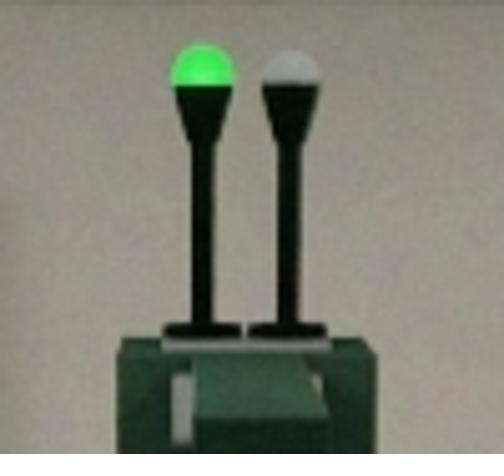

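Scene clock: 290.93 s.
Joint torques (N m): arm1=[13.88 -37.81 -1.8 -12.55 8.22 2.05 0.66] | arm2=[-0.04 -0.96 -0.64 -7.62 -0.01 -0.02 -0.36] | arm3=[0.71 -17.55 1.95 -0.09 0.13 0.07 0.22] | arm4=[-15.65 -34.12 -6.58 -15.15 -7.02 2.79 -0.93]
Motor temperatures (°C): arm1=[36 43 32 35 40 47 44] | arm2=[30 31 32 33 41 41 40] | arm3=[35 35 29 30 37 47 40] | arm4=[36 41 34 34 36 49 42]
Flange force (N): arm1=[-5.7 -26.9 -2.7] | arm2=[0.2 -4.2 0.1] | arm3=[-2.6 1.9 -4.1] | arm4=[2.6 -25.6 -6.2]
Joint velocities: within noise
arm1.joint_positions: joint1_rad=-1.655 joint2_rad=+1.701 joint3_rad=-1.213 joint4_rad=+0.988 joint5_rad=+1.849 joint6_rad=+1.157 joint7_rad=+4.352 hand_index_mcp=+1.001 hand_index_abd=+0.025 hand_index_pip=+0.551 hand_index_dip=-0.909 hand_middle_mcp=+1.001 hand_middle_abd=+0.002 hand_middle_pip=+0.556 hand_middle_dip=-0.907 hand_ring_mcp=+1.000 hand_ring_abd=+0.014 hand_ring_pip=+0.573 hand_ring_dip=-0.906 hand_thumb_cmc=-0.575 hand_thumb_axl=+0.677 hand_thumb_mcp=+0.212 hand_thumb_ipl=+0.168 hand_current_limit=+0.400 hand_speed=-0.600
arm1.joint_status: not commanded
arm1.hand_state: goal,blocked,goal,goal,goal,goal,goal,goal,goal,goal,goal,goal,goal,goal,goal,goal
arm1.index_mcp_current_ma: -8
arm1.index_abd_current_ma: 12
arm1.index_pip_current_ma: 8
arm1.index_dip_current_ma: 3
arm1.middle_mcp_current_ma: 5
arm1.middle_abd_current_ma: 9
arm1.middle_pip_current_ma: 5
arm1.middle_dip_current_ma: 1
arm1.ring_mcp_current_ma: 5
arm1.ring_abd_current_ma: 9
arm1.ring_pip_current_ma: 11
arm1.ring_dip_current_ma: 12
arm1.thumb_cmc_current_ma: 6
arm1.thumb_axl_current_ma: 0
arm1.thumb_mcp_current_ma: 6
arm1.thumb_ipl_current_ma: 1
arm1.hand_goal_index_mcp: 1.000
arm1.hand_goal_index_abd: 0.000
arm1.hand_goal_index_pip: 0.560
arm1.hand_goal_index_dip: -0.920
arm1.hand_goal_middle_mcp: 1.000
arm1.hand_goal_middle_abd: 0.000
arm1.hand_goal_middle_pip: 0.560
arm1.hand_goal_middle_dip: -0.920
arm1.hand_goal_ring_mcp: 1.000
arm1.hand_goal_ring_abd: 0.000
arm1.hand_goal_ring_pip: 0.560
arm1.hand_goal_ring_dip: -0.920
arm1.hand_goal_thumb_cmc: -0.570
arm1.hand_goal_thumb_axl: 0.678
arm1.hand_goal_thumb_mcp: 0.226
arm1.hand_goal_thumb_ipl: 0.168
arm1.hand: x=+0.1485 y=+0.0368 z=+0.9021 quat_wxyz=(-0.156, -0.985, +0.011, -0.067)
arm1.hand_target: x=+0.1485 y=+0.0368 z=+0.9021 quat_wxyz=(-0.156, -0.985, +0.011, -0.067)
arm1.hand_status: done (0.000 m and 0.0 deg from the pose sent, 0.009 m and 0.0 deg at the start)
arm2.joint_positions: joint1_rad=+0.337 joint2_rad=-0.359 joint3_rad=-0.117 joint4_rad=+1.459 joint5_rad=-0.012 joint6_rad=+2.047 joint7_rad=+1.614 hand_index_mcp=+0.753 hand_index_abd=+0.000 hand_index_pip=+0.577 hand_index_dip=+0.696 hand_middle_mcp=+0.753 hand_middle_abd=+0.000 hand_middle_pip=+0.577 hand_middle_dip=+0.696 hand_ring_mcp=+0.753 hand_ring_abd=+0.000 hand_ring_pip=+0.577 hand_ring_dip=+0.696 hand_thumb_cmc=+0.714 hand_thumb_axl=+0.677 hand_thumb_mcp=+0.224 hand_thumb_ipl=+0.168 hand_current_limit=+0.400 hand_speed=-0.600
arm2.joint_status: not commanded
arm2.hand_state: goal,goal,goal,goal,goal,goal,goal,goal,goal,goal,goal,goal,goal,goal,goal,goal
arm2.index_mcp_current_ma: -7
arm2.index_abd_current_ma: -5
arm2.index_pip_current_ma: 15
arm2.index_dip_current_ma: 0
arm2.middle_mcp_current_ma: 5
arm2.middle_abd_current_ma: -5
arm2.middle_pip_current_ma: -3
arm2.middle_dip_current_ma: 4
arm2.ring_mcp_current_ma: 0
arm2.ring_abd_current_ma: 1
arm2.ring_pip_current_ma: 12
arm2.ring_dip_current_ma: 3
arm2.thumb_cmc_current_ma: 10
arm2.thumb_axl_current_ma: 8
arm2.thumb_mcp_current_ma: -6
arm2.thumb_ipl_current_ma: -2
arm2.hand_goal_index_mcp: 0.754
arm2.hand_goal_index_abd: 0.000
arm2.hand_goal_index_pip: 0.576
arm2.hand_goal_index_dip: 0.696
arm2.hand_goal_middle_mcp: 0.754
arm2.hand_goal_middle_abd: 0.000
arm2.hand_goal_middle_pip: 0.576
arm2.hand_goal_middle_dip: 0.696
arm2.hand_goal_ring_mcp: 0.754
arm2.hand_goal_ring_abd: 0.000
arm2.hand_goal_ring_pip: 0.576
arm2.hand_goal_ring_dip: 0.696
arm2.hand_goal_thumb_cmc: 0.714
arm2.hand_goal_thumb_axl: 0.678
arm2.hand_goal_thumb_mcp: 0.226
arm2.hand_goal_thumb_ipl: 0.168
arm2.hand: x=+0.6049 y=+0.4134 z=+1.5951 quat_wxyz=(-0.015, +0.402, +0.915, -0.017)
arm2.hand_target: x=+0.6049 y=+0.4134 z=+1.5951 quat_wxyz=(-0.015, +0.402, +0.915, -0.017)
arm2.hand_status: not commanded
arm3.joint_positions: joint1_rad=-2.696 joint2_rad=+1.311 joint3_rad=+0.009 joint4_rad=+1.660 joint5_rad=-0.114 joint6_rad=+0.178 joint7_rad=+1.425 hand_index_mcp=+0.150 hand_index_abd=+0.000 hand_index_pip=-0.476 hand_index_dip=+0.008 hand_middle_mcp=+0.753 hand_middle_abd=-0.010 hand_middle_pip=+0.577 hand_middle_dip=+0.703 hand_ring_mcp=+0.152 hand_ring_abd=+0.000 hand_ring_pip=-0.470 hand_ring_dip=+0.008 hand_thumb_cmc=-0.573 hand_thumb_axl=+0.677 hand_thumb_mcp=+0.216 hand_thumb_ipl=+0.168 hand_current_limit=+0.400 hand_speed=-0.600
arm3.joint_status: not commanded
arm3.hand_state: blocked,goal,blocked,goal,goal,goal,goal,goal,blocked,goal,blocked,goal,goal,goal,goal,goal
arm3.index_mcp_current_ma: 3
arm3.index_abd_current_ma: 5
arm3.index_pip_current_ma: 7
arm3.index_dip_current_ma: -5
arm3.middle_mcp_current_ma: -1
arm3.middle_abd_current_ma: 0
arm3.middle_pip_current_ma: 9
arm3.middle_dip_current_ma: -10
arm3.ring_mcp_current_ma: 6
arm3.ring_abd_current_ma: 7
arm3.ring_pip_current_ma: 8
arm3.ring_dip_current_ma: -1
arm3.thumb_cmc_current_ma: -9
arm3.thumb_axl_current_ma: -9
arm3.thumb_mcp_current_ma: 0
arm3.thumb_ipl_current_ma: -1
arm3.hand_goal_index_mcp: 0.100
arm3.hand_goal_index_abd: 0.000
arm3.hand_goal_index_pip: -0.500
arm3.hand_goal_index_dip: 0.000
arm3.hand_goal_middle_mcp: 0.754
arm3.hand_goal_middle_abd: 0.000
arm3.hand_goal_middle_pip: 0.576
arm3.hand_goal_middle_dip: 0.696
arm3.hand_goal_ring_mcp: 0.100
arm3.hand_goal_ring_abd: 0.000
arm3.hand_goal_ring_pip: -0.500
arm3.hand_goal_ring_dip: 0.000
arm3.hand_goal_thumb_cmc: -0.570
arm3.hand_goal_thumb_axl: 0.678
arm3.hand_goal_thumb_mcp: 0.226
arm3.hand_goal_thumb_ipl: 0.168
arm3.hand: x=-0.0250 y=-0.6570 z=+0.8600 quat_wxyz=(+0.000, -1.000, +0.000, +0.000)
arm3.hand_target: x=-0.0250 y=-0.6570 z=+0.8600 quat_wxyz=(+0.000, -1.000, +0.000, +0.000)
arm3.hand_status: done (0.000 m and 0.0 deg from the pose sent, 0.020 m and 0.0 deg at the start)
arm4.joint_positions: joint1_rad=+1.935 joint2_rad=+1.616 joint3_rad=+0.653 joint4_rad=+0.869 joint5_rad=-1.356 joint6_rad=+0.831 joint7_rad=+1.989 hand_index_mcp=+0.998 hand_index_abd=-0.011 hand_index_pip=+0.564 hand_index_dip=-0.912 hand_middle_mcp=+1.000 hand_middle_abd=+0.003 hand_middle_pip=+0.559 hand_middle_dip=-0.913 hand_ring_mcp=+1.001 hand_ring_abd=-0.020 hand_ring_pip=+0.560 hand_ring_dip=-0.914 hand_thumb_cmc=-0.573 hand_thumb_axl=+0.677 hand_thumb_mcp=+0.220 hand_thumb_ipl=+0.168 hand_current_limit=+0.400 hand_speed=-0.600
arm4.joint_status: not commanded
arm4.hand_state: goal,goal,goal,goal,goal,goal,goal,goal,goal,blocked,goal,goal,goal,goal,goal,goal
arm4.index_mcp_current_ma: 4
arm4.index_abd_current_ma: 3
arm4.index_pip_current_ma: 19
arm4.index_dip_current_ma: -1
arm4.middle_mcp_current_ma: -10
arm4.middle_abd_current_ma: -1
arm4.middle_pip_current_ma: -19
arm4.middle_dip_current_ma: -8
arm4.ring_mcp_current_ma: 0
arm4.ring_abd_current_ma: -9
arm4.ring_pip_current_ma: -14
arm4.ring_dip_current_ma: 12
arm4.thumb_cmc_current_ma: 1
arm4.thumb_axl_current_ma: 1
arm4.thumb_mcp_current_ma: 2
arm4.thumb_ipl_current_ma: 0
arm4.hand_goal_index_mcp: 1.000
arm4.hand_goal_index_abd: 0.000
arm4.hand_goal_index_pip: 0.560
arm4.hand_goal_index_dip: -0.920
arm4.hand_goal_middle_mcp: 1.000
arm4.hand_goal_middle_abd: 0.000
arm4.hand_goal_middle_pip: 0.560
arm4.hand_goal_middle_dip: -0.920
arm4.hand_goal_ring_mcp: 1.000
arm4.hand_goal_ring_abd: 0.000
arm4.hand_goal_ring_pip: 0.560
arm4.hand_goal_ring_dip: -0.920
arm4.hand_goal_thumb_cmc: -0.570
arm4.hand_goal_thumb_axl: 0.678
arm4.hand_goal_thumb_mcp: 0.226
arm4.hand_goal_thumb_ipl: 0.168
arm4.hand: x=+0.2121 y=-0.1372 z=+0.9108 quat_wxyz=(+0.067, -0.011, +0.985, +0.156)
arm4.hand_target: x=+0.2121 y=-0.1372 z=+0.9108 quat_wxyz=(+0.067, -0.011, +0.985, +0.156)
arm4.hand_status: done (0.000 m and 0.0 deg from the pose sent, 0.009 m and 0.0 deg at the start)
wait: 1.60 s; at rest by 0.27 s

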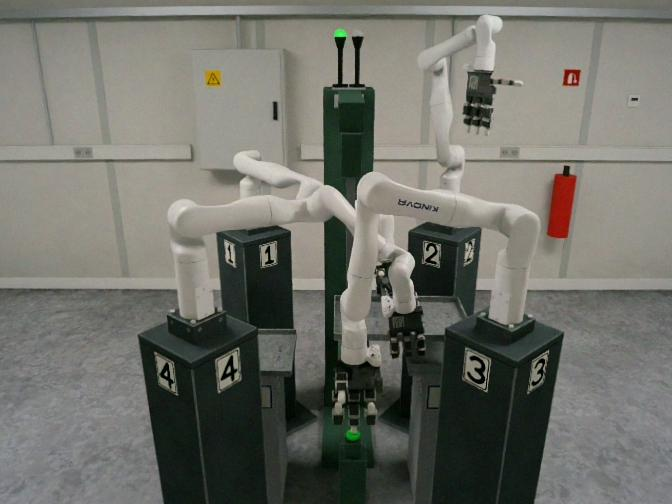

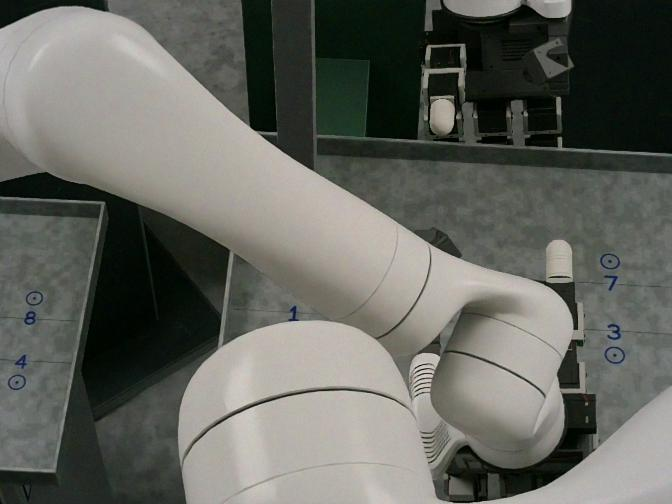

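Scaled by 5.040.

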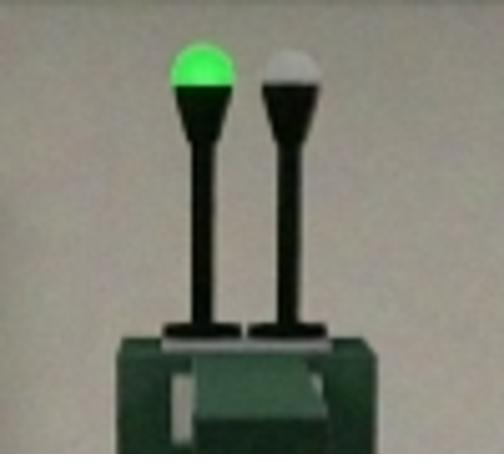

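>>> move(
  arm1={"target": [0.1591, 0.1258, 0.9106, 0.15829, 0.98444, -0.04502, 0.06169], "speed": 0.08},
  arm4={"target": [0.2104, -0.0523, 0.9193, 0.07259, 0.02376, 0.98518, 0.1536], "speed": 0.08},
  arm3={"target": [-0.0250, -0.6570, 0.8800, 0, 1, 0, 0], "speed": 0.06},
  cameras=["cam_tips", "arm1_cam_wrist"],
)

>>> zoom_image(
  camera="cam_tips",
  region=[500, 140, 672, 312],
)

>>> zoom_image(
  camera="arm1_cam_wrist",
  region=[420, 60, 672, 312],
)

Scene clock: 295.23 s.
Joint torques (N m): arm1=[15.85 -34.73 -0.02 -11.82 7.35 4.59 0.17] | arm2=[0.08 -0.96 -0.51 -7.61 0.05 -0.04 -0.27] | arm3=[0.62 -19.11 2.04 -0.41 0.13 0.12 0.23] | arm4=[-13.9 -37.33 -4.01 -17.27 -7.41 -0.14 -1.05]
Motor temperatures (°C): arm1=[36 43 32 35 40 47 44] | arm2=[30 31 32 33 41 41 40] | arm3=[35 35 29 30 37 47 40] | arm4=[36 41 34 34 36 49 42]
Flange force (N): arm1=[-4.5 -26.3 -2.5] | arm2=[0.1 -3.4 0.0] | arm3=[-2.6 1.6 -0.5] | arm4=[5.2 -26.2 -6.9]
move: arm1 done; arm3 done; arm4 done
Joint velocities: within noise
arm1.joint_positions: joint1_rad=-1.780 joint2_rad=+1.689 joint3_rad=-1.225 joint4_rad=+1.048 joint5_rad=+1.861 joint6_rad=+1.254 joint7_rad=+4.117 hand_index_mcp=+1.001 hand_index_abd=+0.025 hand_index_pip=+0.551 hand_index_dip=-0.909 hand_middle_mcp=+1.001 hand_middle_abd=+0.002 hand_middle_pip=+0.560 hand_middle_dip=-0.907 hand_ring_mcp=+1.000 hand_ring_abd=+0.014 hand_ring_pip=+0.575 hand_ring_dip=-0.906 hand_thumb_cmc=-0.575 hand_thumb_axl=+0.677 hand_thumb_mcp=+0.212 hand_thumb_ipl=+0.168 hand_current_limit=+0.400 hand_speed=-0.600
arm1.joint_status: not commanded
arm1.hand_state: goal,blocked,goal,goal,goal,goal,goal,goal,goal,goal,goal,goal,goal,goal,goal,goal
arm1.index_mcp_current_ma: -10
arm1.index_abd_current_ma: 12
arm1.index_pip_current_ma: 11
arm1.index_dip_current_ma: 2
arm1.middle_mcp_current_ma: 2
arm1.middle_abd_current_ma: 3
arm1.middle_pip_current_ma: -1
arm1.middle_dip_current_ma: 1
arm1.ring_mcp_current_ma: 6
arm1.ring_abd_current_ma: 8
arm1.ring_pip_current_ma: 8
arm1.ring_dip_current_ma: 15
arm1.thumb_cmc_current_ma: 5
arm1.thumb_axl_current_ma: 4
arm1.thumb_mcp_current_ma: -4
arm1.thumb_ipl_current_ma: -3
arm1.hand_goal_index_mcp: 1.000
arm1.hand_goal_index_abd: 0.000
arm1.hand_goal_index_pip: 0.560
arm1.hand_goal_index_dip: -0.920
arm1.hand_goal_middle_mcp: 1.000
arm1.hand_goal_middle_abd: 0.000
arm1.hand_goal_middle_pip: 0.560
arm1.hand_goal_middle_dip: -0.920
arm1.hand_goal_ring_mcp: 1.000
arm1.hand_goal_ring_abd: 0.000
arm1.hand_goal_ring_pip: 0.560
arm1.hand_goal_ring_dip: -0.920
arm1.hand_goal_thumb_cmc: -0.570
arm1.hand_goal_thumb_axl: 0.678
arm1.hand_goal_thumb_mcp: 0.226
arm1.hand_goal_thumb_ipl: 0.168
arm1.hand: x=+0.1591 y=+0.1258 z=+0.9106 quat_wxyz=(-0.158, -0.984, +0.045, -0.062)
arm1.hand_target: x=+0.1591 y=+0.1258 z=+0.9106 quat_wxyz=(-0.158, -0.984, +0.045, -0.062)
arm1.hand_status: done (0.000 m and 0.0 deg from the pose sent, 0.090 m and 4.0 deg at the start)
arm2: as last shown
arm2.index_mcp_current_ma: -9
arm2.index_abd_current_ma: -7
arm2.index_pip_current_ma: 13
arm2.index_dip_current_ma: -3
arm2.middle_mcp_current_ma: 3
arm2.middle_abd_current_ma: -2
arm2.middle_pip_current_ma: 0
arm2.middle_dip_current_ma: 1
arm2.ring_mcp_current_ma: 2
arm2.ring_abd_current_ma: 7
arm2.ring_pip_current_ma: 13
arm2.ring_dip_current_ma: 4
arm2.thumb_cmc_current_ma: 5
arm2.thumb_axl_current_ma: 2
arm2.thumb_mcp_current_ma: -2
arm3.joint_positions: joint1_rad=-2.697 joint2_rad=+1.264 joint3_rad=+0.011 joint4_rad=+1.689 joint5_rad=-0.114 joint6_rad=+0.197 joint7_rad=+1.425 hand_index_mcp=+0.150 hand_index_abd=+0.000 hand_index_pip=-0.476 hand_index_dip=+0.008 hand_middle_mcp=+0.753 hand_middle_abd=-0.011 hand_middle_pip=+0.577 hand_middle_dip=+0.703 hand_ring_mcp=+0.152 hand_ring_abd=+0.000 hand_ring_pip=-0.470 hand_ring_dip=+0.008 hand_thumb_cmc=-0.573 hand_thumb_axl=+0.677 hand_thumb_mcp=+0.216 hand_thumb_ipl=+0.168 hand_current_limit=+0.400 hand_speed=-0.600
arm3.joint_status: not commanded
arm3.hand_state: blocked,goal,blocked,goal,goal,goal,goal,goal,blocked,goal,blocked,goal,goal,goal,goal,goal
arm3.index_mcp_current_ma: 11
arm3.index_abd_current_ma: 8
arm3.index_pip_current_ma: 14
arm3.index_dip_current_ma: -11
arm3.middle_mcp_current_ma: 2
arm3.middle_abd_current_ma: 2
arm3.middle_pip_current_ma: 10
arm3.middle_dip_current_ma: -8
arm3.ring_mcp_current_ma: 2
arm3.ring_abd_current_ma: 3
arm3.ring_pip_current_ma: 2
arm3.ring_dip_current_ma: -5
arm3.thumb_cmc_current_ma: -2
arm3.thumb_axl_current_ma: 2
arm3.thumb_mcp_current_ma: -5
arm3.thumb_ipl_current_ma: -11
arm3.hand_goal_index_mcp: 0.100
arm3.hand_goal_index_abd: 0.000
arm3.hand_goal_index_pip: -0.500
arm3.hand_goal_index_dip: 0.000
arm3.hand_goal_middle_mcp: 0.754
arm3.hand_goal_middle_abd: 0.000
arm3.hand_goal_middle_pip: 0.576
arm3.hand_goal_middle_dip: 0.696
arm3.hand_goal_ring_mcp: 0.100
arm3.hand_goal_ring_abd: 0.000
arm3.hand_goal_ring_pip: -0.500
arm3.hand_goal_ring_dip: 0.000
arm3.hand_goal_thumb_cmc: -0.570
arm3.hand_goal_thumb_axl: 0.678
arm3.hand_goal_thumb_mcp: 0.226
arm3.hand_goal_thumb_ipl: 0.168
arm3.hand: x=-0.0250 y=-0.6570 z=+0.8800 quat_wxyz=(+0.000, -1.000, +0.000, +0.000)
arm3.hand_target: x=-0.0250 y=-0.6570 z=+0.8800 quat_wxyz=(+0.000, -1.000, +0.000, +0.000)
arm3.hand_status: done (0.000 m and 0.0 deg from the pose sent, 0.020 m and 0.0 deg at the start)
arm4.joint_positions: joint1_rad=+1.811 joint2_rad=+1.640 joint3_rad=+0.708 joint4_rad=+0.769 joint5_rad=-1.326 joint6_rad=+0.815 joint7_rad=+1.700 hand_index_mcp=+0.996 hand_index_abd=-0.012 hand_index_pip=+0.564 hand_index_dip=-0.912 hand_middle_mcp=+1.000 hand_middle_abd=+0.003 hand_middle_pip=+0.559 hand_middle_dip=-0.913 hand_ring_mcp=+1.001 hand_ring_abd=-0.020 hand_ring_pip=+0.560 hand_ring_dip=-0.914 hand_thumb_cmc=-0.573 hand_thumb_axl=+0.677 hand_thumb_mcp=+0.220 hand_thumb_ipl=+0.168 hand_current_limit=+0.400 hand_speed=-0.600
arm4.joint_status: not commanded
arm4.hand_state: goal,goal,goal,goal,goal,goal,goal,goal,goal,blocked,goal,goal,goal,goal,goal,goal
arm4.index_mcp_current_ma: -7
arm4.index_abd_current_ma: 5
arm4.index_pip_current_ma: 7
arm4.index_dip_current_ma: 17
arm4.middle_mcp_current_ma: -9
arm4.middle_abd_current_ma: 1
arm4.middle_pip_current_ma: -14
arm4.middle_dip_current_ma: 7
arm4.ring_mcp_current_ma: -2
arm4.ring_abd_current_ma: 0
arm4.ring_pip_current_ma: 3
arm4.ring_dip_current_ma: -13
arm4.thumb_cmc_current_ma: 11
arm4.thumb_axl_current_ma: 8
arm4.thumb_mcp_current_ma: -4
arm4.thumb_ipl_current_ma: -16
arm4.hand_goal_index_mcp: 1.000
arm4.hand_goal_index_abd: 0.000
arm4.hand_goal_index_pip: 0.560
arm4.hand_goal_index_dip: -0.920
arm4.hand_goal_middle_mcp: 1.000
arm4.hand_goal_middle_abd: 0.000
arm4.hand_goal_middle_pip: 0.560
arm4.hand_goal_middle_dip: -0.920
arm4.hand_goal_ring_mcp: 1.000
arm4.hand_goal_ring_abd: 0.000
arm4.hand_goal_ring_pip: 0.560
arm4.hand_goal_ring_dip: -0.920
arm4.hand_goal_thumb_cmc: -0.570
arm4.hand_goal_thumb_axl: 0.678
arm4.hand_goal_thumb_mcp: 0.226
arm4.hand_goal_thumb_ipl: 0.168
arm4.hand: x=+0.2104 y=-0.0523 z=+0.9193 quat_wxyz=(+0.073, +0.024, +0.985, +0.154)
arm4.hand_target: x=+0.2104 y=-0.0523 z=+0.9193 quat_wxyz=(+0.073, +0.024, +0.985, +0.154)
arm4.hand_status: done (0.000 m and 0.0 deg from the pose sent, 0.085 m and 4.0 deg at the start)
pictures: arm1_cam_wrist, cam_tips
arm1_cam_wrist: T_world_to_cam=[[-0.84801, -0.52896, 0.03276, 0.20932], [-0.45171, 0.75372, 0.47736, -0.50179], [-0.2772, 0.39001, -0.8781, 0.91975]] pos_world=[0.2058, 0.13021, 1.04031]

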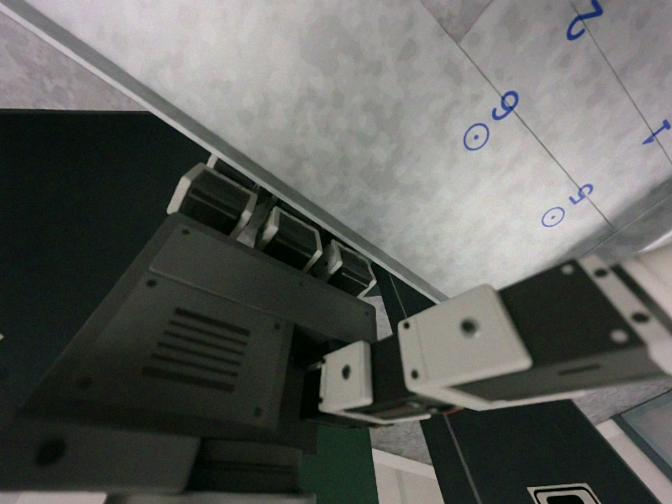

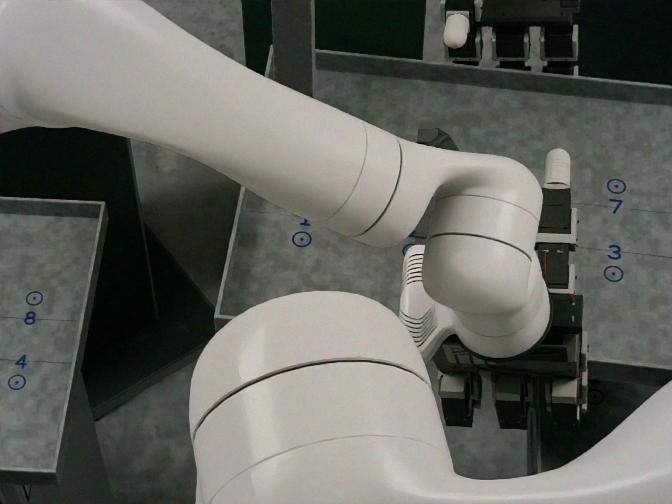

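Scaled by 2.930.

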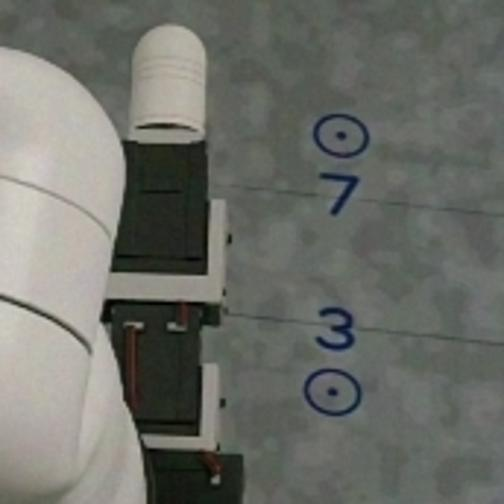

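Scaled by 2.000.

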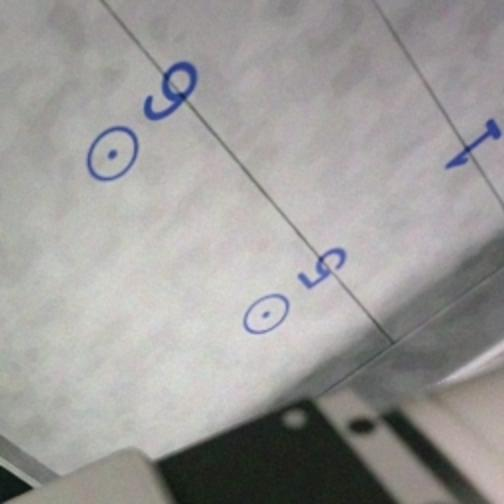

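>>> zoom_image(
  camera="cam_tips",
  region=[240, 200, 360, 300],
)

Scaled by 4.200.

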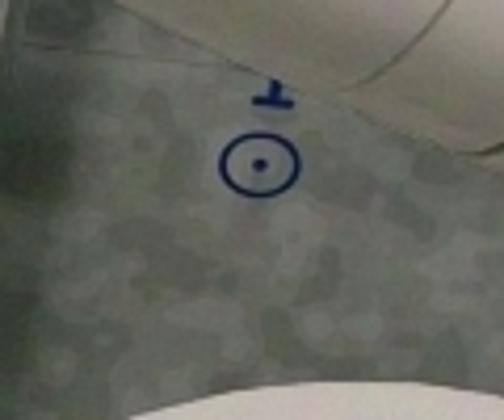

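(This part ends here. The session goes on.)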